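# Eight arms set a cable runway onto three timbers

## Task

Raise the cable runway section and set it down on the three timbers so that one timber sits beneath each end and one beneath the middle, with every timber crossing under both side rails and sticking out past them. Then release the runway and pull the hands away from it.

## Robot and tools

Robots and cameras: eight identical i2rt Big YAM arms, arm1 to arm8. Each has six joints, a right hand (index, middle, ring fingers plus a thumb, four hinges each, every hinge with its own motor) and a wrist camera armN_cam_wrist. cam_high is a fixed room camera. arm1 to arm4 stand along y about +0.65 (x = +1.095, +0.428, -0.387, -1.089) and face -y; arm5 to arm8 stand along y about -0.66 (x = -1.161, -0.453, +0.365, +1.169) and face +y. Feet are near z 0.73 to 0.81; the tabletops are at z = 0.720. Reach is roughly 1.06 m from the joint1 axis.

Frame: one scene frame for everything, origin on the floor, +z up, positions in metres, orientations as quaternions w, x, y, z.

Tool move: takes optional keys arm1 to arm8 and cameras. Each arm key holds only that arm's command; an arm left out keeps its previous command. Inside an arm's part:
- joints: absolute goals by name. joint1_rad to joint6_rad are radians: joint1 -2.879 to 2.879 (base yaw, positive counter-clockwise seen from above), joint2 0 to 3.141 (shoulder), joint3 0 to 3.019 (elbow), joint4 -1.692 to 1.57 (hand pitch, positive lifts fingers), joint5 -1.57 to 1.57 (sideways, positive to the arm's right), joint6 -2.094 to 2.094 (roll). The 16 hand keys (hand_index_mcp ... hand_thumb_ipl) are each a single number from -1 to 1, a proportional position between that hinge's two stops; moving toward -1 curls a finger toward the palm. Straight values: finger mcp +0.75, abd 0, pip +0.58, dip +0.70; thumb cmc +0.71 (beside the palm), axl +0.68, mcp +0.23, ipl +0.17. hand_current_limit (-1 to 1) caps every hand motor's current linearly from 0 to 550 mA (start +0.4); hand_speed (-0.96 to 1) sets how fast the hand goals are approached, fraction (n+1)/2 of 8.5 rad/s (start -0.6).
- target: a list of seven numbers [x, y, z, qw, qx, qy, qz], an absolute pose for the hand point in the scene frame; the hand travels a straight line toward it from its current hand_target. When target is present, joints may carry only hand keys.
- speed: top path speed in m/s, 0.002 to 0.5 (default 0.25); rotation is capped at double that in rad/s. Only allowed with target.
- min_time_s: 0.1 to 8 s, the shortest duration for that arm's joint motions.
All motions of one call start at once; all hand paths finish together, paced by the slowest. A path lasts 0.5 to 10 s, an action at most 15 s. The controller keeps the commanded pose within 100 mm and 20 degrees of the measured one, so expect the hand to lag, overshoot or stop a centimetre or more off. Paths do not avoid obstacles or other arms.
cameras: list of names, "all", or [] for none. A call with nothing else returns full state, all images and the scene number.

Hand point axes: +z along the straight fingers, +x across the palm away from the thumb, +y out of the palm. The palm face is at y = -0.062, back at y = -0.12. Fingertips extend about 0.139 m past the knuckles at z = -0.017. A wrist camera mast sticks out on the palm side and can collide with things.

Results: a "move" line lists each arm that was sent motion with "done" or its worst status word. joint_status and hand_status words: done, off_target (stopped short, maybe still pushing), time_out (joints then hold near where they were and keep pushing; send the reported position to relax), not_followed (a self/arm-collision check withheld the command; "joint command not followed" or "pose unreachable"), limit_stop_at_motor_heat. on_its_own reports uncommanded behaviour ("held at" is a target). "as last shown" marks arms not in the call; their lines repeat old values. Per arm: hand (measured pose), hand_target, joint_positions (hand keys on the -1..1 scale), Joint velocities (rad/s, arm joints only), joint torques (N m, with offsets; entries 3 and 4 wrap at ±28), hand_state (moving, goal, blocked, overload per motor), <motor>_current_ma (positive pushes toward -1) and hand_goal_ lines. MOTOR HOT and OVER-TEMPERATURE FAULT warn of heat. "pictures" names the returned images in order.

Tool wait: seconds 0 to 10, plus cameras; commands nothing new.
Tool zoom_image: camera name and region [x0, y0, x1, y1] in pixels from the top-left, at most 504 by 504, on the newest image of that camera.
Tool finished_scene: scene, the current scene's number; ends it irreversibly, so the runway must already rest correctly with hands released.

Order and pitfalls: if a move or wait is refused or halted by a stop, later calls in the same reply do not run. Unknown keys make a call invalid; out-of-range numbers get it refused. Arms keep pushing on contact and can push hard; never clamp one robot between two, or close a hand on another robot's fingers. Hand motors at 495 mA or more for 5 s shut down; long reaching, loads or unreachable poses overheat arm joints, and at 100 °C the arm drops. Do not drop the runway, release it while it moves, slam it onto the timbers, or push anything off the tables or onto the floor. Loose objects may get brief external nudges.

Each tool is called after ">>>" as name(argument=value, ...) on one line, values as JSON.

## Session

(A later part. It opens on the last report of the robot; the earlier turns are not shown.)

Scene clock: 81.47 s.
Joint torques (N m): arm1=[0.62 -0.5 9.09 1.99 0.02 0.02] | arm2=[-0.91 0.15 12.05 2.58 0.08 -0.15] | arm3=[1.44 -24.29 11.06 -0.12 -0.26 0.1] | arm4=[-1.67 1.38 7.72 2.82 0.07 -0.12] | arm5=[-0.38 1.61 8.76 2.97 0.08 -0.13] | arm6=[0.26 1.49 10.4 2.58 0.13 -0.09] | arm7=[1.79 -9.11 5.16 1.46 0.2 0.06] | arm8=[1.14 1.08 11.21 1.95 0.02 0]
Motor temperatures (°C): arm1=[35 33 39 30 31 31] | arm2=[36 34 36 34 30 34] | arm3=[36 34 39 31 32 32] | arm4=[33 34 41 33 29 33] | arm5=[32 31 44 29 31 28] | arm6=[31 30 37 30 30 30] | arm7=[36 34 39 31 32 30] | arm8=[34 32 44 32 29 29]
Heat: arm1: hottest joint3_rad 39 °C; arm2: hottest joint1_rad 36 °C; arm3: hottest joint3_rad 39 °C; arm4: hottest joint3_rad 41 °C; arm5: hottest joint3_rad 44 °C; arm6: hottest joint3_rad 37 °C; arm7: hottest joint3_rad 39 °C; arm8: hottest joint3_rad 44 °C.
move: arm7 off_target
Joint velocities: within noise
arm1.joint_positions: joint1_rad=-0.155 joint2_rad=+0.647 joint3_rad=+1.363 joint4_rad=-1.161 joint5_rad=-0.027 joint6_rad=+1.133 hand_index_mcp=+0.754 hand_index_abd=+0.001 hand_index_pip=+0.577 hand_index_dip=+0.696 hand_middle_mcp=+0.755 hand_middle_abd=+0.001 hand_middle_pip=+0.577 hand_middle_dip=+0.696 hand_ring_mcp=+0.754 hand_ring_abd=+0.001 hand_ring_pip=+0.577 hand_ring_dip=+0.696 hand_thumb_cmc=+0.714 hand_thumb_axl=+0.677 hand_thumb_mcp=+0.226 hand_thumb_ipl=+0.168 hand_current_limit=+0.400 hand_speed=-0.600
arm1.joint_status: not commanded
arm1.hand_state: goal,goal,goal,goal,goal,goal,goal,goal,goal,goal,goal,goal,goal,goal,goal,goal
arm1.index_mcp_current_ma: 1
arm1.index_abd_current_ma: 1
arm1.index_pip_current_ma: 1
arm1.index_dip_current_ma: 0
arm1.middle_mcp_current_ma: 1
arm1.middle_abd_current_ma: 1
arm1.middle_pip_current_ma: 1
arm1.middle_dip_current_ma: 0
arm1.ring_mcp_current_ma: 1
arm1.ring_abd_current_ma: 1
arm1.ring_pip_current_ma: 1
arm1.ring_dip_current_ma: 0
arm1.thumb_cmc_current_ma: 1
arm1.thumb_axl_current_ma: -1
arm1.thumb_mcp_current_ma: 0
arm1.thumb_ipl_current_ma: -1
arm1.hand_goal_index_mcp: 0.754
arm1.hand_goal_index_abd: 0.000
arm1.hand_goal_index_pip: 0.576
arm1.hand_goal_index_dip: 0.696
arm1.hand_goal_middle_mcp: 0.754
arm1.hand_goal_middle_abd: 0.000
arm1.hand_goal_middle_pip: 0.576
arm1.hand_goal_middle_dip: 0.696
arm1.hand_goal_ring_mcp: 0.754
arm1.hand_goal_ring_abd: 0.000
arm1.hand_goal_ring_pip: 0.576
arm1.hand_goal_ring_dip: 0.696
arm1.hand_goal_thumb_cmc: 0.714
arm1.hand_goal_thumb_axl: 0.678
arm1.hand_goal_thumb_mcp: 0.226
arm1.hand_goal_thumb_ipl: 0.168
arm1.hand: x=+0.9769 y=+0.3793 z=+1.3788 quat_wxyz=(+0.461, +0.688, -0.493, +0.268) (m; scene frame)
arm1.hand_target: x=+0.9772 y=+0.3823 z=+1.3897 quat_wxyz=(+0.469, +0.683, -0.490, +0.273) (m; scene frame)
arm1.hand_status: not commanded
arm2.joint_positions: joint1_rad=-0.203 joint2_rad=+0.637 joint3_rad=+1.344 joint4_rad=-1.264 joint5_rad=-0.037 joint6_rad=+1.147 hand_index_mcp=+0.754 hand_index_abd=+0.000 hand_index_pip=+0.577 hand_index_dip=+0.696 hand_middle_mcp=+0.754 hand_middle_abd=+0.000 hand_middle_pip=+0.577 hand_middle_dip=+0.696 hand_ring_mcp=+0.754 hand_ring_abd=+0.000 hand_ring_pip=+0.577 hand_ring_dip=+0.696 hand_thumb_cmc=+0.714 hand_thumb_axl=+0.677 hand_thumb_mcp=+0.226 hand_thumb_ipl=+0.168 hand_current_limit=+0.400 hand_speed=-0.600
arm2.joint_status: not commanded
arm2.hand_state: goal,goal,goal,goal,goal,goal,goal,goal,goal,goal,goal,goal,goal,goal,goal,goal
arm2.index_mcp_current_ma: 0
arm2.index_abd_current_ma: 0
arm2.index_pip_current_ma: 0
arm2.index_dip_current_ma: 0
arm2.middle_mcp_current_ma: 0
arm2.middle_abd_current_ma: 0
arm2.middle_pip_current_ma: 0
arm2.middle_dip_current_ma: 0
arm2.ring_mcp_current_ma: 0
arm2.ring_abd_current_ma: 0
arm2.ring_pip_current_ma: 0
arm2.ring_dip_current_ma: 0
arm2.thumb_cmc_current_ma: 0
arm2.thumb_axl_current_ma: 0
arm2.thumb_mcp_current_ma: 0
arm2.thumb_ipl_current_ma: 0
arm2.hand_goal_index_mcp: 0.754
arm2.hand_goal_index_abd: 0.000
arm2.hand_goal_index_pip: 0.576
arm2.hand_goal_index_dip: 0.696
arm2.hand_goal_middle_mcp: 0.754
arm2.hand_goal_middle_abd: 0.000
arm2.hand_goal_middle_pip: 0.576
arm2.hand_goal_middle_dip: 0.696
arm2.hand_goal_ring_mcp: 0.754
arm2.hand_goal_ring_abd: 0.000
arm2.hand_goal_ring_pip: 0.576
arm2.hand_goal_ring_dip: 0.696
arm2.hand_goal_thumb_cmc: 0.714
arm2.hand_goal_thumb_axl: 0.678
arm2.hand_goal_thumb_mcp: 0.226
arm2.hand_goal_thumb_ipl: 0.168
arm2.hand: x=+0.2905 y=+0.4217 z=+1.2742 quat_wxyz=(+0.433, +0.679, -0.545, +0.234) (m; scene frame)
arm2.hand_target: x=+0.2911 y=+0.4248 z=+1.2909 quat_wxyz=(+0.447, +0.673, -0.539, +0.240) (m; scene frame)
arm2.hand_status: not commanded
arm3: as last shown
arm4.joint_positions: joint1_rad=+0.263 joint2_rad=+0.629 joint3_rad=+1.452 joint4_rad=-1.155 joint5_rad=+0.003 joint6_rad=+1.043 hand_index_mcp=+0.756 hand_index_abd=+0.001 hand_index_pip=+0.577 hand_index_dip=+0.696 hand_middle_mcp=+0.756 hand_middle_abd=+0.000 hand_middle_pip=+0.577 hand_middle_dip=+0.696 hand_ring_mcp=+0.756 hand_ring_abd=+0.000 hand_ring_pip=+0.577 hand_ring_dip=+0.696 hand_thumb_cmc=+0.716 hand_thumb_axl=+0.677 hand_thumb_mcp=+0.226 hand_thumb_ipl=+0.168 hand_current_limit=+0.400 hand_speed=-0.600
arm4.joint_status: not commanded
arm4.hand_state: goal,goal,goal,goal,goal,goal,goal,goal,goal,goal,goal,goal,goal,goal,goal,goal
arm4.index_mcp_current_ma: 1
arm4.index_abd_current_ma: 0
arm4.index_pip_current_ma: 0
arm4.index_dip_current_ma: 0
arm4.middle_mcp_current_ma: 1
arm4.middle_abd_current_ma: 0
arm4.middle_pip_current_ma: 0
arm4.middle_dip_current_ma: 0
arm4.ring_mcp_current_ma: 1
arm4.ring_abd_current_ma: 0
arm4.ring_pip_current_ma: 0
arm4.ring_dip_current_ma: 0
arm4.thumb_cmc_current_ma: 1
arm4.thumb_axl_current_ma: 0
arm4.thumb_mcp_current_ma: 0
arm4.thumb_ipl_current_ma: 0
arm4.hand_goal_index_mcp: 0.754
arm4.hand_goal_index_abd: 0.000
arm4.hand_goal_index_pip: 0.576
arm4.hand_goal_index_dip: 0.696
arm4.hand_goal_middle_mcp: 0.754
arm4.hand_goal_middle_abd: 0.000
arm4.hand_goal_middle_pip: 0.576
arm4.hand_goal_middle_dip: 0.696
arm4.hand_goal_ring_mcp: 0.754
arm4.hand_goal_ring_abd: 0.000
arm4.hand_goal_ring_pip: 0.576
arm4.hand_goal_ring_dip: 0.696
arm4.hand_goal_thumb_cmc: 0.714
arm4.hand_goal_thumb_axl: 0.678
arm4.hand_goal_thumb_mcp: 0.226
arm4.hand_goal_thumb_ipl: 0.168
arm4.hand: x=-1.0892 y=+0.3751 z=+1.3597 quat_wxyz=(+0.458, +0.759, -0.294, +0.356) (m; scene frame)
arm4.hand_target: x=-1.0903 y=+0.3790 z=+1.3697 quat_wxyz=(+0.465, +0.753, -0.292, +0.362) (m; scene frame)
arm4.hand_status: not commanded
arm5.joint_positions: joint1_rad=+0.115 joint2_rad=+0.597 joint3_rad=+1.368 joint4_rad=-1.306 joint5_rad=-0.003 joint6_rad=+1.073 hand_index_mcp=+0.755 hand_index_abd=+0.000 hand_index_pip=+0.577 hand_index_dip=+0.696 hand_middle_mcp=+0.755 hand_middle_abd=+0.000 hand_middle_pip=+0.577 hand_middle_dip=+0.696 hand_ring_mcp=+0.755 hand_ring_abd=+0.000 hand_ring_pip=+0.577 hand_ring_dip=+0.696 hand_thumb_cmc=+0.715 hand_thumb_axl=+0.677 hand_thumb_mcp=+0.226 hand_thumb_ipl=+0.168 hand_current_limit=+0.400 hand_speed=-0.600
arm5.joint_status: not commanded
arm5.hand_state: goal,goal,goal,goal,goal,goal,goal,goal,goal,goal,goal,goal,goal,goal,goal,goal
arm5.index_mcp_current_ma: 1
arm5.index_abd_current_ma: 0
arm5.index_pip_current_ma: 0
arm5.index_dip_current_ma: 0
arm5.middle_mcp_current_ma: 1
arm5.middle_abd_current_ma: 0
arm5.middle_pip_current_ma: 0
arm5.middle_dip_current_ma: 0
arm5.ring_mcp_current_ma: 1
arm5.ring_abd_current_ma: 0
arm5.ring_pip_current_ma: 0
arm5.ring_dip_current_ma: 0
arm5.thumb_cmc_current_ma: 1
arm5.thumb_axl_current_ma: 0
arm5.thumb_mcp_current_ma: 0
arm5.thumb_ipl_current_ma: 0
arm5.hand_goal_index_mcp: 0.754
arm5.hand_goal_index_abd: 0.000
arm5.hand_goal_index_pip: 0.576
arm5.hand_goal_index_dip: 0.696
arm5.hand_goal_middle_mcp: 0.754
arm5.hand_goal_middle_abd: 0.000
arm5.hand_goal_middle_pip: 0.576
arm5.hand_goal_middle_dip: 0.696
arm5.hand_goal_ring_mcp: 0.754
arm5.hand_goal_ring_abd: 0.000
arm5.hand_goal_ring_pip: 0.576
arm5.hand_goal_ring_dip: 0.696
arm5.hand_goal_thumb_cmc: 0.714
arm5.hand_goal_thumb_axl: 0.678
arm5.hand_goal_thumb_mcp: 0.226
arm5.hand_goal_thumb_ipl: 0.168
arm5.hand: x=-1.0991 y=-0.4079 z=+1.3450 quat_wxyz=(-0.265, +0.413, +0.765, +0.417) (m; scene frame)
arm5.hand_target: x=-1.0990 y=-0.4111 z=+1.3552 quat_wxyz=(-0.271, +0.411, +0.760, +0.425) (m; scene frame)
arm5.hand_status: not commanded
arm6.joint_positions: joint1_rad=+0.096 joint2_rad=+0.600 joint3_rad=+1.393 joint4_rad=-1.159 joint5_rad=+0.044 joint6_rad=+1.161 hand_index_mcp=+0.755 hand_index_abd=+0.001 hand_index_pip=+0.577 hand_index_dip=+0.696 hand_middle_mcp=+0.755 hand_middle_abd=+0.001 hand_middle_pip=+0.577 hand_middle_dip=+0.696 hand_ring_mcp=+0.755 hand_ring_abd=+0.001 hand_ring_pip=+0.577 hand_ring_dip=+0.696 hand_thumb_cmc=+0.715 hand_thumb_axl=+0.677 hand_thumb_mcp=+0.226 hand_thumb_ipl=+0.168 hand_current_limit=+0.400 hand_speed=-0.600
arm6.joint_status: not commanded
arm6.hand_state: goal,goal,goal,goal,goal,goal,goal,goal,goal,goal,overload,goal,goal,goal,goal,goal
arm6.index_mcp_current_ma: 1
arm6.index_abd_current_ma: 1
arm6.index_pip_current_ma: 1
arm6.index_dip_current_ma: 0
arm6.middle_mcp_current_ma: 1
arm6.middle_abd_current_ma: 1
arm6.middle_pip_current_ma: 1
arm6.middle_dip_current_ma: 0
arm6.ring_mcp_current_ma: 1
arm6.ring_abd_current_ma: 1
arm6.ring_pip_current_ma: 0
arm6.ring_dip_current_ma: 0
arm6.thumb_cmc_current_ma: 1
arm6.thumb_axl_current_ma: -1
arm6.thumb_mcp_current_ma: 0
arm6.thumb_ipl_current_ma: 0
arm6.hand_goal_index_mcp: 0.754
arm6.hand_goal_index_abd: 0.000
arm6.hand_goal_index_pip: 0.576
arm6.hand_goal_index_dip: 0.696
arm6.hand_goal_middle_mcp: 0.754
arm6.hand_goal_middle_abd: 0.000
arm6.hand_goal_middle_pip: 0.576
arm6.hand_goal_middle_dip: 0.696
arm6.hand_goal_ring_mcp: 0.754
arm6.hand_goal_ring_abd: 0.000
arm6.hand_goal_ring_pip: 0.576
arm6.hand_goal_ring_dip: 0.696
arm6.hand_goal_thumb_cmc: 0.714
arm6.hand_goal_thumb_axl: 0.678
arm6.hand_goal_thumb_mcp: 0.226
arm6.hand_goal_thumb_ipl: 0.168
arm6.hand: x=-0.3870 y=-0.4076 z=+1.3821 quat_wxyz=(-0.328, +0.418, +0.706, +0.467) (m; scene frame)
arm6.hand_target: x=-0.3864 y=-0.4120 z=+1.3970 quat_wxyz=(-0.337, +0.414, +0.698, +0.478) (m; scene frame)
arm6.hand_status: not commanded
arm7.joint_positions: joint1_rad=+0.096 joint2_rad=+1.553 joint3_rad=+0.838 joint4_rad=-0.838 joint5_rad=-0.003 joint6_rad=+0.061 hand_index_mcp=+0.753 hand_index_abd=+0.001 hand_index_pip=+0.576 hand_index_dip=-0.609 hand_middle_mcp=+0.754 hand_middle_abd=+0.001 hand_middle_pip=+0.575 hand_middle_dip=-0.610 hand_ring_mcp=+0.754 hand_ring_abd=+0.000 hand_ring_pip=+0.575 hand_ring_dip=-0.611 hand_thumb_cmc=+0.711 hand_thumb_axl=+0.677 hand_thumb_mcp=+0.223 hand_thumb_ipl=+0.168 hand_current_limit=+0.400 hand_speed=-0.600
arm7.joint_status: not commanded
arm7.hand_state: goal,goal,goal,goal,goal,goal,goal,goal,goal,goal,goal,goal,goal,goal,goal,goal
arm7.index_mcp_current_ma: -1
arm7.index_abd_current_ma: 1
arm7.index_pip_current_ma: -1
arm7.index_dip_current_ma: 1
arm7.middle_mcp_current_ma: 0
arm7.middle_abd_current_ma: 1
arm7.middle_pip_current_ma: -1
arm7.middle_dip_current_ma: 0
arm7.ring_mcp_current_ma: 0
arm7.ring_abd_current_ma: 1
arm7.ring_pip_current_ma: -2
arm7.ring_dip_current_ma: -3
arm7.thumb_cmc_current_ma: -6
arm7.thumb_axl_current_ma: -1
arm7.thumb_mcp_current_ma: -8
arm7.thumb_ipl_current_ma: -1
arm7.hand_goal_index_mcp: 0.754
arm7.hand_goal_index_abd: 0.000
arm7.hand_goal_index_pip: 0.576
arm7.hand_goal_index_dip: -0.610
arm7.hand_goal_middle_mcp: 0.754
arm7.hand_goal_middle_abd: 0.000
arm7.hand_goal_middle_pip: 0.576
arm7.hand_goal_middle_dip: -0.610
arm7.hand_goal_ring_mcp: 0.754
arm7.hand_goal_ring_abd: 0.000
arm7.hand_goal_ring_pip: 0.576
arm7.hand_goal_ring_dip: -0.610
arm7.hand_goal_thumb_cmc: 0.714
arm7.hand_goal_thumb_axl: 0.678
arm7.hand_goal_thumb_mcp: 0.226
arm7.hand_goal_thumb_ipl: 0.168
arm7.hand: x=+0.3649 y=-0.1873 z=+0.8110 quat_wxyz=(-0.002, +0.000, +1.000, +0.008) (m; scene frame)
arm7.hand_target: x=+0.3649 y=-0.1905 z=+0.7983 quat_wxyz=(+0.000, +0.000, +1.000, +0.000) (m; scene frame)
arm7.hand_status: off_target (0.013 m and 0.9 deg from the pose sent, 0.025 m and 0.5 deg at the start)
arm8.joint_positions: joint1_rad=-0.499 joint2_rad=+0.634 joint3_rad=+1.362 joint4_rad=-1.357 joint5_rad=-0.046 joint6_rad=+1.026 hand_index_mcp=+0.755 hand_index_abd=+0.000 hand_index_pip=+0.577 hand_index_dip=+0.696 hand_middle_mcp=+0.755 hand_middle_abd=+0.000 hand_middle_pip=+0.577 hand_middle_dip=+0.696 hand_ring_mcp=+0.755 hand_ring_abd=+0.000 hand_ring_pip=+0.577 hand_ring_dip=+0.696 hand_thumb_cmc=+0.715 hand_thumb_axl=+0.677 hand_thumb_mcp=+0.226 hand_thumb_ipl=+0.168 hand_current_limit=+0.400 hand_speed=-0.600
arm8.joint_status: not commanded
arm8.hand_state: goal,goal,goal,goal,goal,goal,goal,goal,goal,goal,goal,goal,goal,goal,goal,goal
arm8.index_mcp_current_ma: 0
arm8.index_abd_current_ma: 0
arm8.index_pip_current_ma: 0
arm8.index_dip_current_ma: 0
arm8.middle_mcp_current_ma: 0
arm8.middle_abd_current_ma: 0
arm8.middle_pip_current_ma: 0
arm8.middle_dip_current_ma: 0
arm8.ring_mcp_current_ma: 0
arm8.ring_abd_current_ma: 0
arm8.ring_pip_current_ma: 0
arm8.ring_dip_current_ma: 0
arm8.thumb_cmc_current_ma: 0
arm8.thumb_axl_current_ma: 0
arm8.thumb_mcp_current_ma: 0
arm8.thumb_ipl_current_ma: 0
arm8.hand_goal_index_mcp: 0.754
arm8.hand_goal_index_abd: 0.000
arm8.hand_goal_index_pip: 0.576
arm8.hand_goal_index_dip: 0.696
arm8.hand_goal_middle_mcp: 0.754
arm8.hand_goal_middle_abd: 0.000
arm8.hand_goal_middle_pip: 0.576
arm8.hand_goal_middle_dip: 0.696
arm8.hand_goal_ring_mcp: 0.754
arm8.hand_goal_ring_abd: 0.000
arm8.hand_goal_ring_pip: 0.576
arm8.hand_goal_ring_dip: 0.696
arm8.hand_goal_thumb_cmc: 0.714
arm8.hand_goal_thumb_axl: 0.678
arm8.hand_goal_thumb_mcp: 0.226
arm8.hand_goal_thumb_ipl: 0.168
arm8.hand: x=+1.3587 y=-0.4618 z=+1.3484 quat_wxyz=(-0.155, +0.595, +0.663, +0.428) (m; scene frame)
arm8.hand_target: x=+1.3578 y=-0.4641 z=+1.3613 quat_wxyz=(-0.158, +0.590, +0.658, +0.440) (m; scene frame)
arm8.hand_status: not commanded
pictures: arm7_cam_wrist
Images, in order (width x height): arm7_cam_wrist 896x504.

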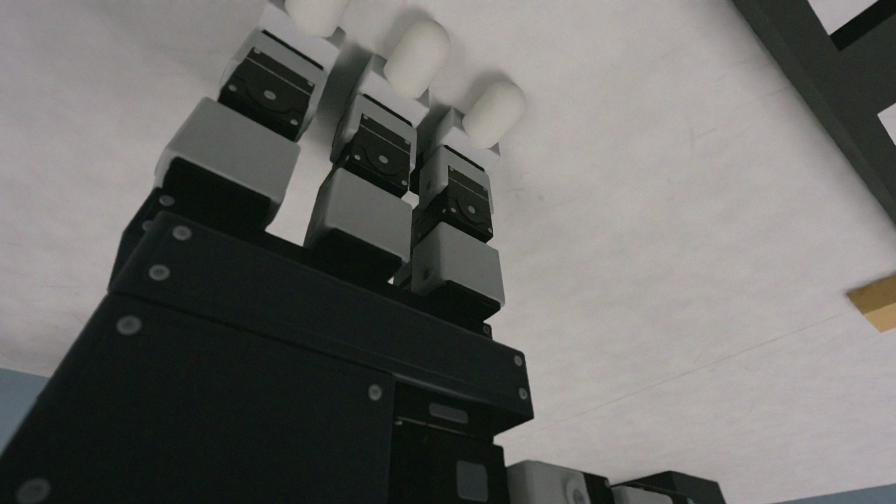

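>>> move(arm7={"target": [0.42, -0.27, 0.92, 0, 0, 1, 0], "speed": 0.2}, arm1={"target": [1.3275, 0.09, 0.96, 0, 1, 0, 0], "speed": 0.3, "joints": {"hand_index_pip": -0.98, "hand_middle_pip": -0.98, "hand_ring_pip": -0.98, "hand_index_dip": -0.17, "hand_middle_dip": -0.17, "hand_ring_dip": -0.17}}, arm8={"target": [1.3725, -0.09, 0.96, 0, 0, 1, 0], "speed": 0.3, "joints": {"hand_index_pip": -0.98, "hand_middle_pip": -0.98, "hand_ring_pip": -0.98, "hand_index_dip": -0.17, "hand_middle_dip": -0.17, "hand_ring_dip": -0.17}}, arm4={"target": [-1.09, 0.27, 0.92, 0, 1, 0, 0], "speed": 0.3, "joints": {"hand_index_dip": -0.58, "hand_middle_dip": -0.58, "hand_ring_dip": -0.58}}, arm6={"target": [-0.55, -0.27, 0.92, 0, 0, 1, 0], "speed": 0.3, "joints": {"hand_index_dip": -0.58, "hand_middle_dip": -0.58, "hand_ring_dip": -0.58}}, arm3={"target": [-0.52, 0.27, 1.02, 0, 1, 0, 0], "speed": 0.3, "joints": {"hand_index_dip": -0.58, "hand_middle_dip": -0.58, "hand_ring_dip": -0.58}}, cameras=["arm1_cam_wrist","arm8_cam_wrist","cam_high"])

Scene clock: 96.93 s.
Joint torques (N m): arm1=[1.44 -13.8 10.8 0.08 0.06 0.01] | arm2=[-1.03 -0.26 12.18 2.5 0.04 -0.1] | arm3=[1.85 -8.18 7.99 -0.27 -0.01 0.12] | arm4=[-0.97 -4.25 6.95 1.31 0.28 -0.14] | arm5=[0.26 0.97 8.84 2.77 0.15 -0.08] | arm6=[0.85 -6.77 9.88 0.62 0.3 -0.07] | arm7=[1.32 -7.47 7.61 0.21 0.17 -0.03] | arm8=[2.67 -13.68 14.76 -0.13 0.14 0.06]
Motor temperatures (°C): arm1=[34 33 40 30 31 31] | arm2=[36 34 37 34 30 34] | arm3=[36 34 39 31 32 32] | arm4=[33 34 41 33 29 33] | arm5=[32 31 45 29 31 28] | arm6=[31 30 37 30 30 30] | arm7=[36 35 38 31 32 30] | arm8=[34 32 45 32 29 29]
Heat: arm1: hottest joint3_rad 40 °C; arm2: hottest joint3_rad 37 °C; arm3: hottest joint3_rad 39 °C; arm4: hottest joint3_rad 41 °C; arm5: hottest joint3_rad 45 °C; arm6: hottest joint3_rad 37 °C; arm7: hottest joint3_rad 38 °C; arm8: hottest joint3_rad 45 °C.
move: arm1 off_target; arm3 done; arm4 done; arm6 off_target; arm7 done; arm8 off_target
Joint velocities: within noise
arm1.joint_positions: joint1_rad=+0.460 joint2_rad=+1.755 joint3_rad=+1.500 joint4_rad=-1.326 joint5_rad=+0.005 joint6_rad=+0.510 hand_index_mcp=+0.755 hand_index_abd=+0.001 hand_index_pip=-0.974 hand_index_dip=-0.167 hand_middle_mcp=+0.756 hand_middle_abd=+0.001 hand_middle_pip=-0.975 hand_middle_dip=-0.167 hand_ring_mcp=+0.756 hand_ring_abd=+0.001 hand_ring_pip=-0.975 hand_ring_dip=-0.168 hand_thumb_cmc=+0.715 hand_thumb_axl=+0.677 hand_thumb_mcp=+0.223 hand_thumb_ipl=+0.168 hand_current_limit=+0.400 hand_speed=-0.600
arm1.joint_status: all done
arm1.hand_state: goal,goal,goal,goal,goal,goal,goal,goal,goal,goal,goal,goal,goal,goal,goal,goal
arm1.index_mcp_current_ma: 3
arm1.index_abd_current_ma: 1
arm1.index_pip_current_ma: 13
arm1.index_dip_current_ma: 6
arm1.middle_mcp_current_ma: 3
arm1.middle_abd_current_ma: 1
arm1.middle_pip_current_ma: 12
arm1.middle_dip_current_ma: 6
arm1.ring_mcp_current_ma: 3
arm1.ring_abd_current_ma: 1
arm1.ring_pip_current_ma: 11
arm1.ring_dip_current_ma: 5
arm1.thumb_cmc_current_ma: 1
arm1.thumb_axl_current_ma: -1
arm1.thumb_mcp_current_ma: -8
arm1.thumb_ipl_current_ma: -1
arm1.hand_goal_index_mcp: 0.754
arm1.hand_goal_index_abd: 0.000
arm1.hand_goal_index_pip: -0.980
arm1.hand_goal_index_dip: -0.170
arm1.hand_goal_middle_mcp: 0.754
arm1.hand_goal_middle_abd: 0.000
arm1.hand_goal_middle_pip: -0.980
arm1.hand_goal_middle_dip: -0.170
arm1.hand_goal_ring_mcp: 0.754
arm1.hand_goal_ring_abd: 0.000
arm1.hand_goal_ring_pip: -0.980
arm1.hand_goal_ring_dip: -0.170
arm1.hand_goal_thumb_cmc: 0.714
arm1.hand_goal_thumb_axl: 0.678
arm1.hand_goal_thumb_mcp: 0.226
arm1.hand_goal_thumb_ipl: 0.168
arm1.hand: x=+1.3160 y=+0.1002 z=+0.9552 quat_wxyz=(-0.005, +1.000, -0.010, -0.003) (m; scene frame)
arm1.hand_target: x=+1.3272 y=+0.0905 z=+0.9600 quat_wxyz=(+0.000, +1.000, +0.000, +0.000) (m; scene frame)
arm1.hand_status: off_target (0.016 m and 1.4 deg from the pose sent, 0.618 m and 93.1 deg at the start)
arm2, arm5: as last shown
arm3.joint_positions: joint1_rad=-0.326 joint2_rad=+1.180 joint3_rad=+1.138 joint4_rad=-1.514 joint5_rad=+0.013 joint6_rad=-0.346 hand_index_mcp=+0.754 hand_index_abd=+0.001 hand_index_pip=+0.577 hand_index_dip=-0.583 hand_middle_mcp=+0.754 hand_middle_abd=+0.001 hand_middle_pip=+0.577 hand_middle_dip=-0.582 hand_ring_mcp=+0.754 hand_ring_abd=+0.001 hand_ring_pip=+0.577 hand_ring_dip=-0.582 hand_thumb_cmc=+0.715 hand_thumb_axl=+0.677 hand_thumb_mcp=+0.224 hand_thumb_ipl=+0.168 hand_current_limit=+0.400 hand_speed=-0.600
arm3.joint_status: all done
arm3.hand_state: goal,goal,goal,goal,goal,goal,goal,goal,goal,goal,goal,goal,goal,goal,goal,goal
arm3.index_mcp_current_ma: 0
arm3.index_abd_current_ma: 0
arm3.index_pip_current_ma: 0
arm3.index_dip_current_ma: 0
arm3.middle_mcp_current_ma: 0
arm3.middle_abd_current_ma: 0
arm3.middle_pip_current_ma: 0
arm3.middle_dip_current_ma: 0
arm3.ring_mcp_current_ma: 0
arm3.ring_abd_current_ma: 0
arm3.ring_pip_current_ma: 0
arm3.ring_dip_current_ma: 0
arm3.thumb_cmc_current_ma: 0
arm3.thumb_axl_current_ma: 0
arm3.thumb_mcp_current_ma: -1
arm3.thumb_ipl_current_ma: 0
arm3.hand_goal_index_mcp: 0.754
arm3.hand_goal_index_abd: 0.000
arm3.hand_goal_index_pip: 0.576
arm3.hand_goal_index_dip: -0.580
arm3.hand_goal_middle_mcp: 0.754
arm3.hand_goal_middle_abd: 0.000
arm3.hand_goal_middle_pip: 0.576
arm3.hand_goal_middle_dip: -0.580
arm3.hand_goal_ring_mcp: 0.754
arm3.hand_goal_ring_abd: 0.000
arm3.hand_goal_ring_pip: 0.576
arm3.hand_goal_ring_dip: -0.580
arm3.hand_goal_thumb_cmc: 0.714
arm3.hand_goal_thumb_axl: 0.678
arm3.hand_goal_thumb_mcp: 0.226
arm3.hand_goal_thumb_ipl: 0.168
arm3.hand: x=-0.5240 y=+0.2672 z=+1.0228 quat_wxyz=(+0.006, +1.000, +0.002, -0.003) (m; scene frame)
arm3.hand_target: x=-0.5201 y=+0.2699 z=+1.0201 quat_wxyz=(+0.000, +1.000, +0.000, +0.000) (m; scene frame)
arm3.hand_status: done (0.006 m and 0.8 deg from the pose sent, 0.302 m and 89.1 deg at the start)
arm4.joint_positions: joint1_rad=+0.019 joint2_rad=+1.099 joint3_rad=+0.948 joint4_rad=-1.421 joint5_rad=-0.015 joint6_rad=+0.076 hand_index_mcp=+0.755 hand_index_abd=+0.001 hand_index_pip=+0.577 hand_index_dip=-0.576 hand_middle_mcp=+0.755 hand_middle_abd=+0.001 hand_middle_pip=+0.577 hand_middle_dip=-0.577 hand_ring_mcp=+0.755 hand_ring_abd=+0.001 hand_ring_pip=+0.577 hand_ring_dip=-0.577 hand_thumb_cmc=+0.716 hand_thumb_axl=+0.677 hand_thumb_mcp=+0.224 hand_thumb_ipl=+0.168 hand_current_limit=+0.400 hand_speed=-0.600
arm4.joint_status: all done
arm4.hand_state: goal,goal,goal,goal,goal,goal,goal,goal,goal,goal,goal,goal,goal,goal,goal,goal
arm4.index_mcp_current_ma: 0
arm4.index_abd_current_ma: 0
arm4.index_pip_current_ma: 0
arm4.index_dip_current_ma: 2
arm4.middle_mcp_current_ma: 0
arm4.middle_abd_current_ma: 0
arm4.middle_pip_current_ma: 0
arm4.middle_dip_current_ma: 1
arm4.ring_mcp_current_ma: 0
arm4.ring_abd_current_ma: 0
arm4.ring_pip_current_ma: 0
arm4.ring_dip_current_ma: 2
arm4.thumb_cmc_current_ma: 1
arm4.thumb_axl_current_ma: 0
arm4.thumb_mcp_current_ma: -2
arm4.thumb_ipl_current_ma: 0
arm4.hand_goal_index_mcp: 0.754
arm4.hand_goal_index_abd: 0.000
arm4.hand_goal_index_pip: 0.576
arm4.hand_goal_index_dip: -0.580
arm4.hand_goal_middle_mcp: 0.754
arm4.hand_goal_middle_abd: 0.000
arm4.hand_goal_middle_pip: 0.576
arm4.hand_goal_middle_dip: -0.580
arm4.hand_goal_ring_mcp: 0.754
arm4.hand_goal_ring_abd: 0.000
arm4.hand_goal_ring_pip: 0.576
arm4.hand_goal_ring_dip: -0.580
arm4.hand_goal_thumb_cmc: 0.714
arm4.hand_goal_thumb_axl: 0.678
arm4.hand_goal_thumb_mcp: 0.226
arm4.hand_goal_thumb_ipl: 0.168
arm4.hand: x=-1.0940 y=+0.2732 z=+0.9234 quat_wxyz=(+0.000, +1.000, -0.011, +0.002) (m; scene frame)
arm4.hand_target: x=-1.0901 y=+0.2701 z=+0.9201 quat_wxyz=(+0.000, +1.000, +0.000, +0.000) (m; scene frame)
arm4.hand_status: done (0.006 m and 1.3 deg from the pose sent, 0.452 m and 81.2 deg at the start)
arm6.joint_positions: joint1_rad=+0.342 joint2_rad=+1.264 joint3_rad=+0.895 joint4_rad=-1.243 joint5_rad=-0.004 joint6_rad=+0.385 hand_index_mcp=+0.755 hand_index_abd=+0.001 hand_index_pip=+0.577 hand_index_dip=-0.577 hand_middle_mcp=+0.755 hand_middle_abd=+0.001 hand_middle_pip=+0.577 hand_middle_dip=-0.577 hand_ring_mcp=+0.755 hand_ring_abd=+0.001 hand_ring_pip=+0.577 hand_ring_dip=-0.577 hand_thumb_cmc=+0.715 hand_thumb_axl=+0.677 hand_thumb_mcp=+0.224 hand_thumb_ipl=+0.168 hand_current_limit=+0.400 hand_speed=-0.600
arm6.joint_status: all done
arm6.hand_state: goal,goal,goal,goal,goal,goal,goal,goal,goal,goal,overload,goal,goal,goal,goal,goal
arm6.index_mcp_current_ma: 1
arm6.index_abd_current_ma: 1
arm6.index_pip_current_ma: 1
arm6.index_dip_current_ma: 4
arm6.middle_mcp_current_ma: 1
arm6.middle_abd_current_ma: 1
arm6.middle_pip_current_ma: 1
arm6.middle_dip_current_ma: 5
arm6.ring_mcp_current_ma: 1
arm6.ring_abd_current_ma: 1
arm6.ring_pip_current_ma: 0
arm6.ring_dip_current_ma: 5
arm6.thumb_cmc_current_ma: 2
arm6.thumb_axl_current_ma: -1
arm6.thumb_mcp_current_ma: -4
arm6.thumb_ipl_current_ma: 0
arm6.hand_goal_index_mcp: 0.754
arm6.hand_goal_index_abd: 0.000
arm6.hand_goal_index_pip: 0.576
arm6.hand_goal_index_dip: -0.580
arm6.hand_goal_middle_mcp: 0.754
arm6.hand_goal_middle_abd: 0.000
arm6.hand_goal_middle_pip: 0.576
arm6.hand_goal_middle_dip: -0.580
arm6.hand_goal_ring_mcp: 0.754
arm6.hand_goal_ring_abd: 0.000
arm6.hand_goal_ring_pip: 0.576
arm6.hand_goal_ring_dip: -0.580
arm6.hand_goal_thumb_cmc: 0.714
arm6.hand_goal_thumb_axl: 0.678
arm6.hand_goal_thumb_mcp: 0.226
arm6.hand_goal_thumb_ipl: 0.168
arm6.hand: x=-0.5436 y=-0.2789 z=+0.9109 quat_wxyz=(+0.004, +0.008, +1.000, -0.014) (m; scene frame)
arm6.hand_target: x=-0.5499 y=-0.2703 z=+0.9201 quat_wxyz=(+0.000, +0.000, +1.000, +0.000) (m; scene frame)
arm6.hand_status: off_target (0.014 m and 1.9 deg from the pose sent, 0.509 m and 90.2 deg at the start)
arm7.joint_positions: joint1_rad=-0.066 joint2_rad=+1.179 joint3_rad=+0.800 joint4_rad=-1.195 joint5_rad=-0.002 joint6_rad=-0.099 hand_index_mcp=+0.752 hand_index_abd=+0.001 hand_index_pip=+0.576 hand_index_dip=-0.609 hand_middle_mcp=+0.752 hand_middle_abd=+0.001 hand_middle_pip=+0.575 hand_middle_dip=-0.610 hand_ring_mcp=+0.752 hand_ring_abd=+0.000 hand_ring_pip=+0.575 hand_ring_dip=-0.612 hand_thumb_cmc=+0.711 hand_thumb_axl=+0.677 hand_thumb_mcp=+0.223 hand_thumb_ipl=+0.168 hand_current_limit=+0.400 hand_speed=-0.600
arm7.joint_status: not commanded
arm7.hand_state: goal,goal,goal,goal,goal,goal,goal,goal,goal,goal,goal,goal,goal,goal,goal,goal
arm7.index_mcp_current_ma: -4
arm7.index_abd_current_ma: 1
arm7.index_pip_current_ma: -1
arm7.index_dip_current_ma: 1
arm7.middle_mcp_current_ma: -4
arm7.middle_abd_current_ma: 1
arm7.middle_pip_current_ma: -1
arm7.middle_dip_current_ma: 0
arm7.ring_mcp_current_ma: -4
arm7.ring_abd_current_ma: 1
arm7.ring_pip_current_ma: -2
arm7.ring_dip_current_ma: -3
arm7.thumb_cmc_current_ma: -6
arm7.thumb_axl_current_ma: -1
arm7.thumb_mcp_current_ma: -8
arm7.thumb_ipl_current_ma: -1
arm7.hand_goal_index_mcp: 0.754
arm7.hand_goal_index_abd: 0.000
arm7.hand_goal_index_pip: 0.576
arm7.hand_goal_index_dip: -0.610
arm7.hand_goal_middle_mcp: 0.754
arm7.hand_goal_middle_abd: 0.000
arm7.hand_goal_middle_pip: 0.576
arm7.hand_goal_middle_dip: -0.610
arm7.hand_goal_ring_mcp: 0.754
arm7.hand_goal_ring_abd: 0.000
arm7.hand_goal_ring_pip: 0.576
arm7.hand_goal_ring_dip: -0.610
arm7.hand_goal_thumb_cmc: 0.714
arm7.hand_goal_thumb_axl: 0.678
arm7.hand_goal_thumb_mcp: 0.226
arm7.hand_goal_thumb_ipl: 0.168
arm7.hand: x=+0.4176 y=-0.2699 z=+0.9147 quat_wxyz=(-0.001, +0.001, +1.000, -0.003) (m; scene frame)
arm7.hand_target: x=+0.4200 y=-0.2700 z=+0.9199 quat_wxyz=(+0.000, +0.000, +1.000, +0.000) (m; scene frame)
arm7.hand_status: done (0.006 m and 0.4 deg from the pose sent, 0.147 m and 0.9 deg at the start)
arm8.joint_positions: joint1_rad=-0.409 joint2_rad=+1.708 joint3_rad=+1.397 joint4_rad=-1.290 joint5_rad=+0.011 joint6_rad=-0.340 hand_index_mcp=+0.756 hand_index_abd=+0.000 hand_index_pip=-0.974 hand_index_dip=-0.167 hand_middle_mcp=+0.756 hand_middle_abd=+0.000 hand_middle_pip=-0.975 hand_middle_dip=-0.167 hand_ring_mcp=+0.756 hand_ring_abd=+0.000 hand_ring_pip=-0.974 hand_ring_dip=-0.167 hand_thumb_cmc=+0.715 hand_thumb_axl=+0.677 hand_thumb_mcp=+0.224 hand_thumb_ipl=+0.168 hand_current_limit=+0.400 hand_speed=-0.600
arm8.joint_status: all done
arm8.hand_state: goal,goal,goal,goal,goal,goal,goal,goal,goal,goal,goal,goal,goal,goal,goal,goal
arm8.index_mcp_current_ma: 1
arm8.index_abd_current_ma: 0
arm8.index_pip_current_ma: 6
arm8.index_dip_current_ma: 2
arm8.middle_mcp_current_ma: 1
arm8.middle_abd_current_ma: 0
arm8.middle_pip_current_ma: 4
arm8.middle_dip_current_ma: 2
arm8.ring_mcp_current_ma: 1
arm8.ring_abd_current_ma: 0
arm8.ring_pip_current_ma: 5
arm8.ring_dip_current_ma: 2
arm8.thumb_cmc_current_ma: 0
arm8.thumb_axl_current_ma: 0
arm8.thumb_mcp_current_ma: -2
arm8.thumb_ipl_current_ma: 0
arm8.hand_goal_index_mcp: 0.754
arm8.hand_goal_index_abd: 0.000
arm8.hand_goal_index_pip: -0.980
arm8.hand_goal_index_dip: -0.170
arm8.hand_goal_middle_mcp: 0.754
arm8.hand_goal_middle_abd: 0.000
arm8.hand_goal_middle_pip: -0.980
arm8.hand_goal_middle_dip: -0.170
arm8.hand_goal_ring_mcp: 0.754
arm8.hand_goal_ring_abd: 0.000
arm8.hand_goal_ring_pip: -0.980
arm8.hand_goal_ring_dip: -0.170
arm8.hand_goal_thumb_cmc: 0.714
arm8.hand_goal_thumb_axl: 0.678
arm8.hand_goal_thumb_mcp: 0.226
arm8.hand_goal_thumb_ipl: 0.168
arm8.hand: x=+1.3743 y=-0.1104 z=+0.9451 quat_wxyz=(-0.006, +0.011, +1.000, -0.012) (m; scene frame)
arm8.hand_target: x=+1.3720 y=-0.0910 z=+0.9601 quat_wxyz=(+0.000, +0.000, +1.000, +0.001) (m; scene frame)
arm8.hand_status: off_target (0.025 m and 2.0 deg from the pose sent, 0.538 m and 97.0 deg at the start)
pictures: arm1_cam_wrist, arm8_cam_wrist, cam_high
Images, in order (width x height): arm1_cam_wrist 896x504, arm8_cam_wrist 896x504, cam_high 896x504.

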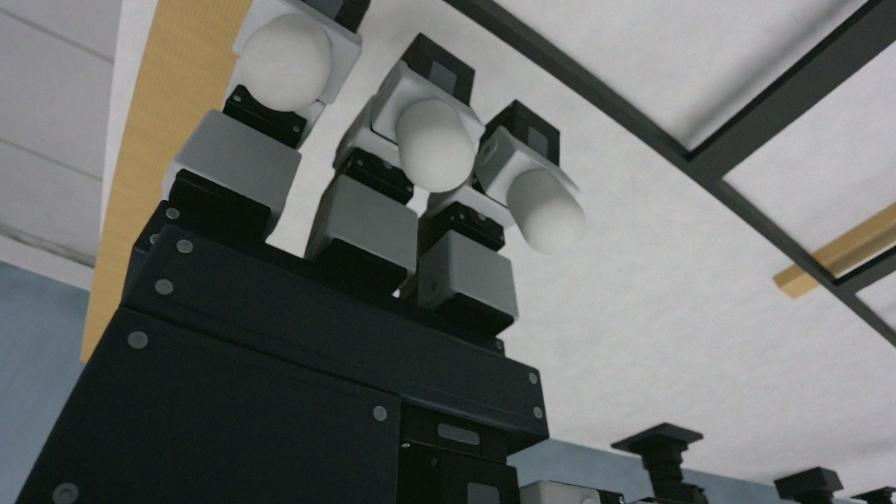

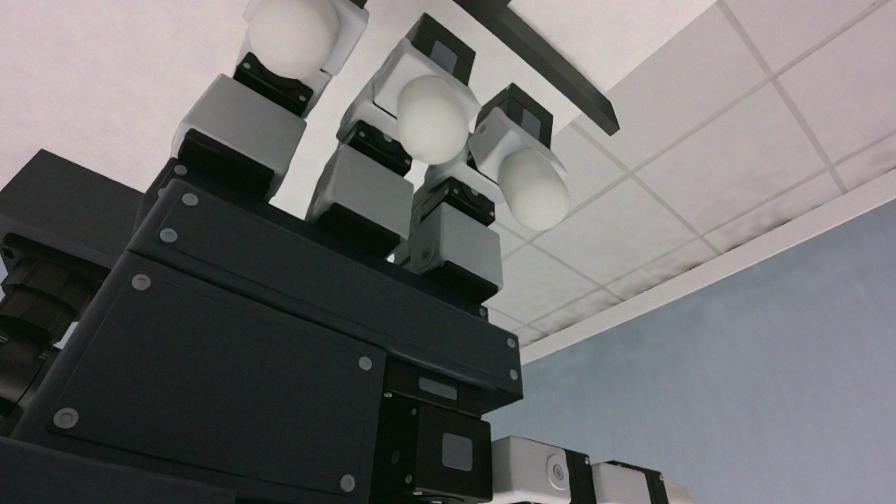

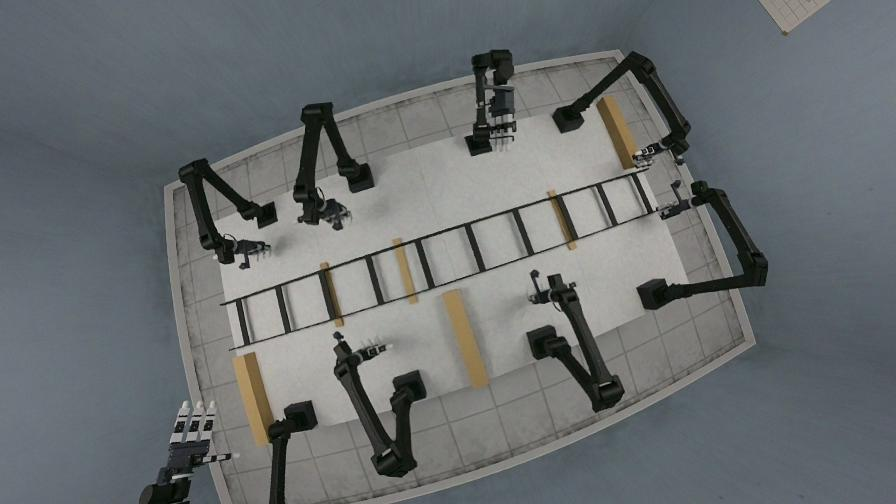

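>>> zoom_image(camera="arm1_cam_wrist", region=[440, 0, 896, 320])

>>> zoom_image(camera="arm8_cam_wrist", region=[400, 0, 700, 200])

Scaled by 1.105.

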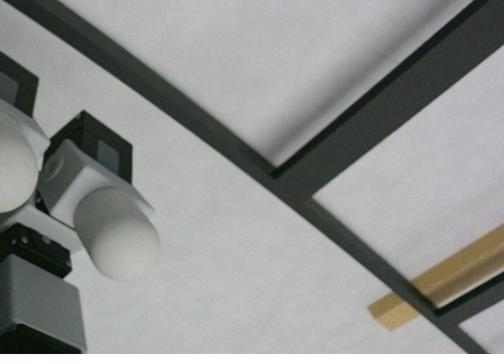

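Scaled by 1.680.

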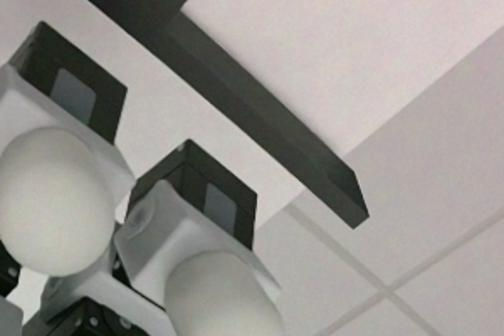

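>>> move(arm1={"target": [1.1775, 0.05, 0.875, 0, 1, 0, 0], "speed": 0.2}, arm8={"target": [1.3725, -0.058, 0.875, 0, 0, 1, 0], "speed": 0.2}, cameras=["arm1_cam_wrist","arm8_cam_wrist"])

Scene clock: 102.67 s.
Joint torques (N m): arm1=[0.97 -13.63 7.36 0.7 -0.02 -0.02] | arm2=[-0.32 0.21 12.21 2.39 0.02 -0.15] | arm3=[1.85 -8.12 7.91 -0.2 -0.02 0.14] | arm4=[-1.03 -4.25 6.95 1.29 0.28 -0.15] | arm5=[0.32 1.55 8.76 3.12 0.12 -0.08] | arm6=[0.73 -6.77 9.87 0.58 0.29 -0.08] | arm7=[1.38 -7.53 7.62 0.2 0.16 -0.05] | arm8=[3.19 -15.56 12.42 0.62 0.1 0.14]
Motor temperatures (°C): arm1=[34 33 42 30 31 31] | arm2=[36 34 37 34 30 34] | arm3=[36 34 39 31 32 32] | arm4=[33 34 41 32 29 33] | arm5=[32 31 46 29 31 28] | arm6=[31 30 38 30 30 30] | arm7=[36 34 38 31 32 30] | arm8=[34 33 45 32 29 29]
Heat: arm1: hottest joint3_rad 42 °C; arm2: hottest joint3_rad 37 °C; arm3: hottest joint3_rad 39 °C; arm4: hottest joint3_rad 41 °C; arm5: hottest joint3_rad 46 °C; arm6: hottest joint3_rad 38 °C; arm7: hottest joint3_rad 38 °C; arm8: hottest joint3_rad 45 °C.
move: arm1 off_target; arm8 off_target
Joint velocities: within noise
arm1.joint_positions: joint1_rad=+0.174 joint2_rad=+1.795 joint3_rad=+1.363 joint4_rad=-1.125 joint5_rad=+0.004 joint6_rad=+0.217 hand_index_mcp=+0.755 hand_index_abd=+0.001 hand_index_pip=-0.974 hand_index_dip=-0.167 hand_middle_mcp=+0.756 hand_middle_abd=+0.001 hand_middle_pip=-0.975 hand_middle_dip=-0.167 hand_ring_mcp=+0.756 hand_ring_abd=+0.001 hand_ring_pip=-0.975 hand_ring_dip=-0.168 hand_thumb_cmc=+0.715 hand_thumb_axl=+0.677 hand_thumb_mcp=+0.223 hand_thumb_ipl=+0.168 hand_current_limit=+0.400 hand_speed=-0.600
arm1.joint_status: not commanded
arm1.hand_state: goal,goal,goal,goal,goal,goal,goal,goal,goal,goal,goal,goal,goal,goal,goal,goal
arm1.index_mcp_current_ma: 3
arm1.index_abd_current_ma: 1
arm1.index_pip_current_ma: 13
arm1.index_dip_current_ma: 6
arm1.middle_mcp_current_ma: 3
arm1.middle_abd_current_ma: 1
arm1.middle_pip_current_ma: 12
arm1.middle_dip_current_ma: 6
arm1.ring_mcp_current_ma: 3
arm1.ring_abd_current_ma: 1
arm1.ring_pip_current_ma: 11
arm1.ring_dip_current_ma: 5
arm1.thumb_cmc_current_ma: 1
arm1.thumb_axl_current_ma: -1
arm1.thumb_mcp_current_ma: -8
arm1.thumb_ipl_current_ma: -1
arm1.hand_goal_index_mcp: 0.754
arm1.hand_goal_index_abd: 0.000
arm1.hand_goal_index_pip: -0.980
arm1.hand_goal_index_dip: -0.170
arm1.hand_goal_middle_mcp: 0.754
arm1.hand_goal_middle_abd: 0.000
arm1.hand_goal_middle_pip: -0.980
arm1.hand_goal_middle_dip: -0.170
arm1.hand_goal_ring_mcp: 0.754
arm1.hand_goal_ring_abd: 0.000
arm1.hand_goal_ring_pip: -0.980
arm1.hand_goal_ring_dip: -0.170
arm1.hand_goal_thumb_cmc: 0.714
arm1.hand_goal_thumb_axl: 0.678
arm1.hand_goal_thumb_mcp: 0.226
arm1.hand_goal_thumb_ipl: 0.168
arm1.hand: x=+1.1755 y=+0.0519 z=+0.8876 quat_wxyz=(+0.007, +1.000, -0.007, +0.001) (m; scene frame)
arm1.hand_target: x=+1.1775 y=+0.0502 z=+0.8752 quat_wxyz=(+0.000, +1.000, +0.000, +0.000) (m; scene frame)
arm1.hand_status: off_target (0.013 m and 1.1 deg from the pose sent, 0.168 m and 1.3 deg at the start)
arm2, arm3, arm4, arm5, arm6, arm7: as last shown
arm3.hand: x=-0.5241 y=+0.2672 z=+1.0228 quat_wxyz=(+0.006, +1.000, +0.002, -0.003) (m; scene frame)
arm8.joint_positions: joint1_rad=-0.393 joint2_rad=+1.856 joint3_rad=+1.397 joint4_rad=-1.145 joint5_rad=+0.011 joint6_rad=-0.338 hand_index_mcp=+0.756 hand_index_abd=+0.000 hand_index_pip=-0.974 hand_index_dip=-0.167 hand_middle_mcp=+0.756 hand_middle_abd=+0.000 hand_middle_pip=-0.975 hand_middle_dip=-0.167 hand_ring_mcp=+0.756 hand_ring_abd=+0.000 hand_ring_pip=-0.974 hand_ring_dip=-0.167 hand_thumb_cmc=+0.715 hand_thumb_axl=+0.677 hand_thumb_mcp=+0.224 hand_thumb_ipl=+0.168 hand_current_limit=+0.400 hand_speed=-0.600
arm8.joint_status: not commanded
arm8.hand_state: goal,goal,goal,goal,goal,goal,goal,goal,goal,goal,goal,goal,goal,goal,goal,goal
arm8.index_mcp_current_ma: 1
arm8.index_abd_current_ma: 0
arm8.index_pip_current_ma: 6
arm8.index_dip_current_ma: 2
arm8.middle_mcp_current_ma: 1
arm8.middle_abd_current_ma: 0
arm8.middle_pip_current_ma: 4
arm8.middle_dip_current_ma: 2
arm8.ring_mcp_current_ma: 1
arm8.ring_abd_current_ma: 0
arm8.ring_pip_current_ma: 5
arm8.ring_dip_current_ma: 2
arm8.thumb_cmc_current_ma: 0
arm8.thumb_axl_current_ma: 0
arm8.thumb_mcp_current_ma: -2
arm8.thumb_ipl_current_ma: 0
arm8.hand_goal_index_mcp: 0.754
arm8.hand_goal_index_abd: 0.000
arm8.hand_goal_index_pip: -0.980
arm8.hand_goal_index_dip: -0.170
arm8.hand_goal_middle_mcp: 0.754
arm8.hand_goal_middle_abd: 0.000
arm8.hand_goal_middle_pip: -0.980
arm8.hand_goal_middle_dip: -0.170
arm8.hand_goal_ring_mcp: 0.754
arm8.hand_goal_ring_abd: 0.000
arm8.hand_goal_ring_pip: -0.980
arm8.hand_goal_ring_dip: -0.170
arm8.hand_goal_thumb_cmc: 0.714
arm8.hand_goal_thumb_axl: 0.678
arm8.hand_goal_thumb_mcp: 0.226
arm8.hand_goal_thumb_ipl: 0.168
arm8.hand: x=+1.3755 y=-0.0777 z=+0.8712 quat_wxyz=(-0.006, +0.005, +1.000, -0.013) (m; scene frame)
arm8.hand_target: x=+1.3721 y=-0.0587 z=+0.8754 quat_wxyz=(+0.000, +0.000, +1.000, +0.000) (m; scene frame)
arm8.hand_status: off_target (0.020 m and 1.8 deg from the pose sent, 0.087 m and 2.0 deg at the start)
pictures: arm1_cam_wrist, arm8_cam_wrist
Images, in order (width x height): arm1_cam_wrist 896x504, arm8_cam_wrist 896x504.

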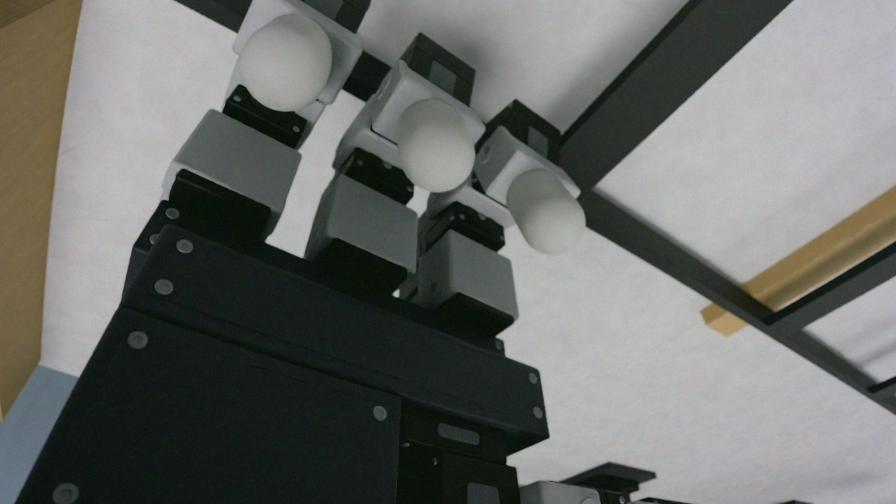

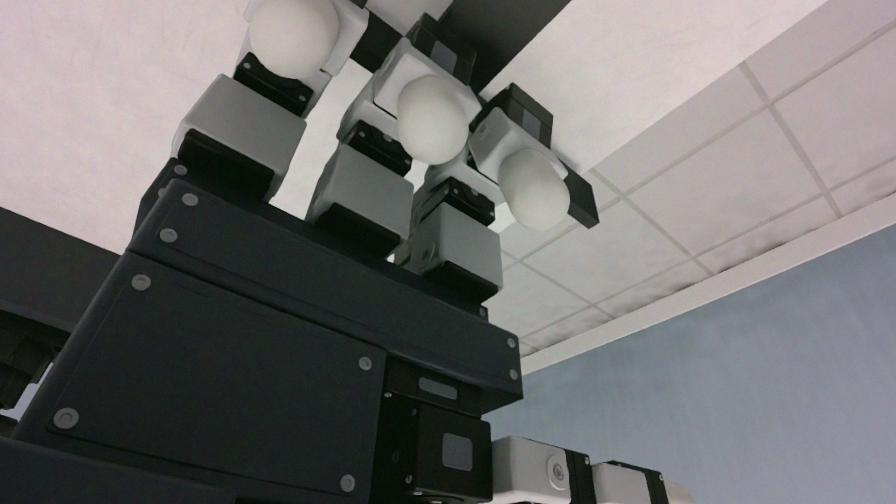

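>>> zoom_image(camera="arm1_cam_wrist", region=[150, 0, 650, 280])

>>> zoom_image(camera="arm8_cam_wrist", region=[200, 0, 650, 260])

Scaled by 1.008.

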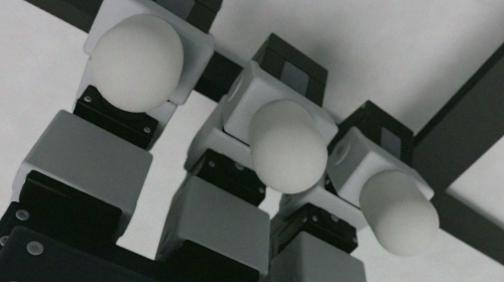

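Scaled by 1.120.

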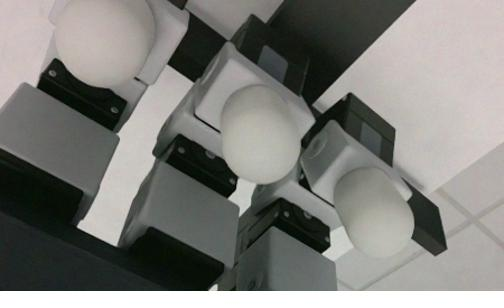

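>>> move(arm1={"target": [1.1775, 0.06, 0.83, 0, 1, 0, 0], "speed": 0.1}, arm8={"target": [1.3725, -0.053, 0.84, 0, 0, 1, 0], "speed": 0.1}, cameras=["arm1_cam_wrist","arm8_cam_wrist"])

Scene clock: 107.53 s.
Joint torques (N m): arm1=[1.32 -13.86 6.71 0.59 0.01 0] | arm2=[-0.79 -0.21 12.16 2.5 0.07 -0.1] | arm3=[1.85 -8.12 7.94 -0.23 -0.01 0.15] | arm4=[-1.03 -4.19 6.95 1.29 0.28 -0.14] | arm5=[-0.91 2.02 8.76 2.84 0.14 -0.15] | arm6=[0.73 -6.95 9.89 0.59 0.3 -0.07] | arm7=[1.26 -7.47 7.61 0.21 0.16 -0.05] | arm8=[2.32 -14.86 10 0.64 0.21 0.15]
Motor temperatures (°C): arm1=[34 34 41 30 31 31] | arm2=[36 34 37 34 30 34] | arm3=[36 34 39 31 32 32] | arm4=[33 34 40 32 29 33] | arm5=[32 31 46 29 31 28] | arm6=[30 31 38 30 30 30] | arm7=[36 34 38 31 32 30] | arm8=[34 33 45 32 29 29]
Heat: arm1: hottest joint3_rad 41 °C; arm2: hottest joint3_rad 37 °C; arm3: hottest joint3_rad 39 °C; arm4: hottest joint3_rad 40 °C; arm5: hottest joint3_rad 46 °C; arm6: hottest joint3_rad 38 °C; arm7: hottest joint3_rad 38 °C; arm8: hottest joint3_rad 45 °C.
move: arm1 off_target; arm8 off_target
Joint velocities: within noise
arm1.joint_positions: joint1_rad=+0.174 joint2_rad=+1.831 joint3_rad=+1.282 joint4_rad=-1.007 joint5_rad=+0.004 joint6_rad=+0.217 hand_index_mcp=+0.755 hand_index_abd=+0.001 hand_index_pip=-0.974 hand_index_dip=-0.167 hand_middle_mcp=+0.756 hand_middle_abd=+0.001 hand_middle_pip=-0.975 hand_middle_dip=-0.167 hand_ring_mcp=+0.756 hand_ring_abd=+0.001 hand_ring_pip=-0.975 hand_ring_dip=-0.168 hand_thumb_cmc=+0.715 hand_thumb_axl=+0.677 hand_thumb_mcp=+0.223 hand_thumb_ipl=+0.168 hand_current_limit=+0.400 hand_speed=-0.600
arm1.joint_status: not commanded
arm1.hand_state: goal,goal,goal,goal,goal,goal,goal,goal,goal,goal,goal,goal,goal,goal,goal,goal
arm1.index_mcp_current_ma: 3
arm1.index_abd_current_ma: 1
arm1.index_pip_current_ma: 13
arm1.index_dip_current_ma: 6
arm1.middle_mcp_current_ma: 3
arm1.middle_abd_current_ma: 1
arm1.middle_pip_current_ma: 12
arm1.middle_dip_current_ma: 6
arm1.ring_mcp_current_ma: 3
arm1.ring_abd_current_ma: 1
arm1.ring_pip_current_ma: 11
arm1.ring_dip_current_ma: 5
arm1.thumb_cmc_current_ma: 1
arm1.thumb_axl_current_ma: -1
arm1.thumb_mcp_current_ma: -8
arm1.thumb_ipl_current_ma: -1
arm1.hand_goal_index_mcp: 0.754
arm1.hand_goal_index_abd: 0.000
arm1.hand_goal_index_pip: -0.980
arm1.hand_goal_index_dip: -0.170
arm1.hand_goal_middle_mcp: 0.754
arm1.hand_goal_middle_abd: 0.000
arm1.hand_goal_middle_pip: -0.980
arm1.hand_goal_middle_dip: -0.170
arm1.hand_goal_ring_mcp: 0.754
arm1.hand_goal_ring_abd: 0.000
arm1.hand_goal_ring_pip: -0.980
arm1.hand_goal_ring_dip: -0.170
arm1.hand_goal_thumb_cmc: 0.714
arm1.hand_goal_thumb_axl: 0.678
arm1.hand_goal_thumb_mcp: 0.226
arm1.hand_goal_thumb_ipl: 0.168
arm1.hand: x=+1.1740 y=+0.0601 z=+0.8426 quat_wxyz=(+0.007, +1.000, -0.007, +0.001) (m; scene frame)
arm1.hand_target: x=+1.1775 y=+0.0602 z=+0.8303 quat_wxyz=(+0.000, +1.000, +0.000, +0.000) (m; scene frame)
arm1.hand_status: off_target (0.013 m and 1.1 deg from the pose sent, 0.058 m and 1.1 deg at the start)
arm2, arm3, arm4, arm5, arm6, arm7: as last shown
arm8.joint_positions: joint1_rad=-0.391 joint2_rad=+1.908 joint3_rad=+1.397 joint4_rad=-1.071 joint5_rad=+0.011 joint6_rad=-0.336 hand_index_mcp=+0.756 hand_index_abd=+0.000 hand_index_pip=-0.974 hand_index_dip=-0.167 hand_middle_mcp=+0.756 hand_middle_abd=+0.000 hand_middle_pip=-0.975 hand_middle_dip=-0.167 hand_ring_mcp=+0.756 hand_ring_abd=+0.000 hand_ring_pip=-0.974 hand_ring_dip=-0.167 hand_thumb_cmc=+0.715 hand_thumb_axl=+0.677 hand_thumb_mcp=+0.224 hand_thumb_ipl=+0.168 hand_current_limit=+0.400 hand_speed=-0.600
arm8.joint_status: not commanded
arm8.hand_state: goal,goal,goal,goal,goal,goal,goal,goal,goal,goal,goal,goal,goal,goal,goal,goal
arm8.index_mcp_current_ma: 1
arm8.index_abd_current_ma: 0
arm8.index_pip_current_ma: 6
arm8.index_dip_current_ma: 2
arm8.middle_mcp_current_ma: 1
arm8.middle_abd_current_ma: 0
arm8.middle_pip_current_ma: 4
arm8.middle_dip_current_ma: 2
arm8.ring_mcp_current_ma: 1
arm8.ring_abd_current_ma: 0
arm8.ring_pip_current_ma: 5
arm8.ring_dip_current_ma: 2
arm8.thumb_cmc_current_ma: 0
arm8.thumb_axl_current_ma: 0
arm8.thumb_mcp_current_ma: -2
arm8.thumb_ipl_current_ma: 0
arm8.hand_goal_index_mcp: 0.754
arm8.hand_goal_index_abd: 0.000
arm8.hand_goal_index_pip: -0.980
arm8.hand_goal_index_dip: -0.170
arm8.hand_goal_middle_mcp: 0.754
arm8.hand_goal_middle_abd: 0.000
arm8.hand_goal_middle_pip: -0.980
arm8.hand_goal_middle_dip: -0.170
arm8.hand_goal_ring_mcp: 0.754
arm8.hand_goal_ring_abd: 0.000
arm8.hand_goal_ring_pip: -0.980
arm8.hand_goal_ring_dip: -0.170
arm8.hand_goal_thumb_cmc: 0.714
arm8.hand_goal_thumb_axl: 0.678
arm8.hand_goal_thumb_mcp: 0.226
arm8.hand_goal_thumb_ipl: 0.168
arm8.hand: x=+1.3792 y=-0.0643 z=+0.8457 quat_wxyz=(-0.003, +0.005, +1.000, -0.003) (m; scene frame)
arm8.hand_target: x=+1.3722 y=-0.0534 z=+0.8401 quat_wxyz=(+0.000, +0.000, +1.000, +0.000) (m; scene frame)
arm8.hand_status: off_target (0.014 m and 0.8 deg from the pose sent, 0.040 m and 1.8 deg at the start)
pictures: arm1_cam_wrist, arm8_cam_wrist
Images, in order (width x height): arm1_cam_wrist 896x504, arm8_cam_wrist 896x504.

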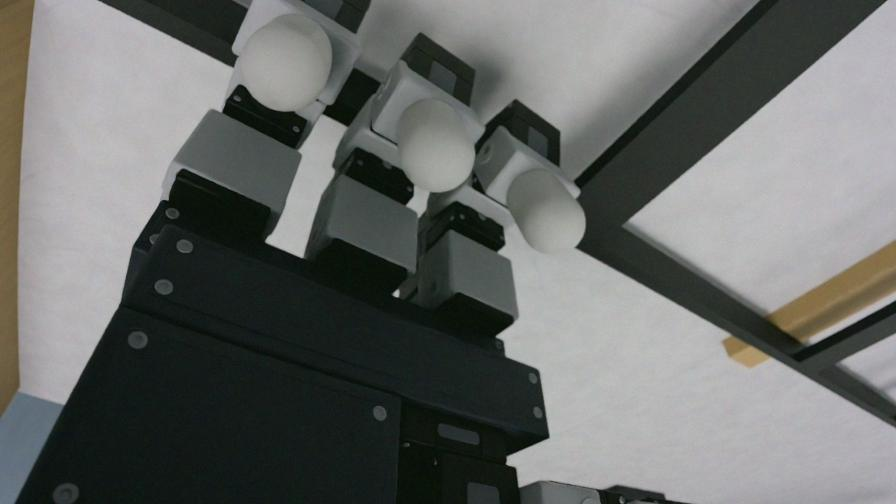

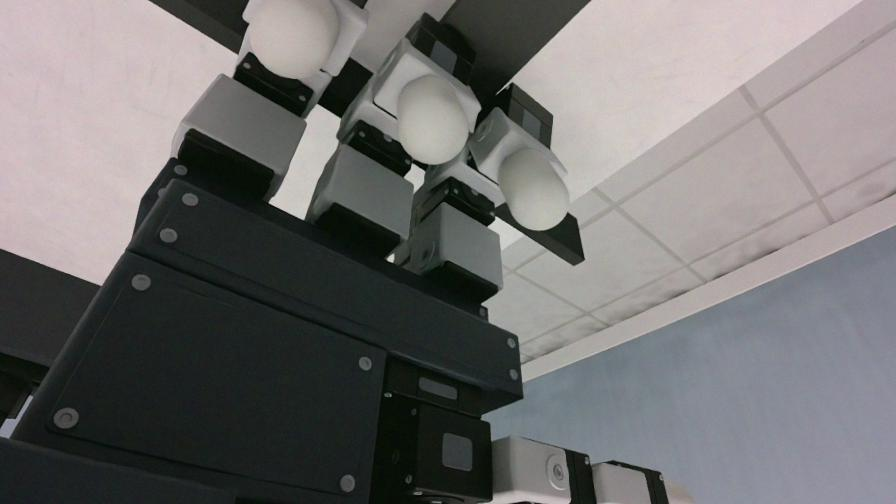

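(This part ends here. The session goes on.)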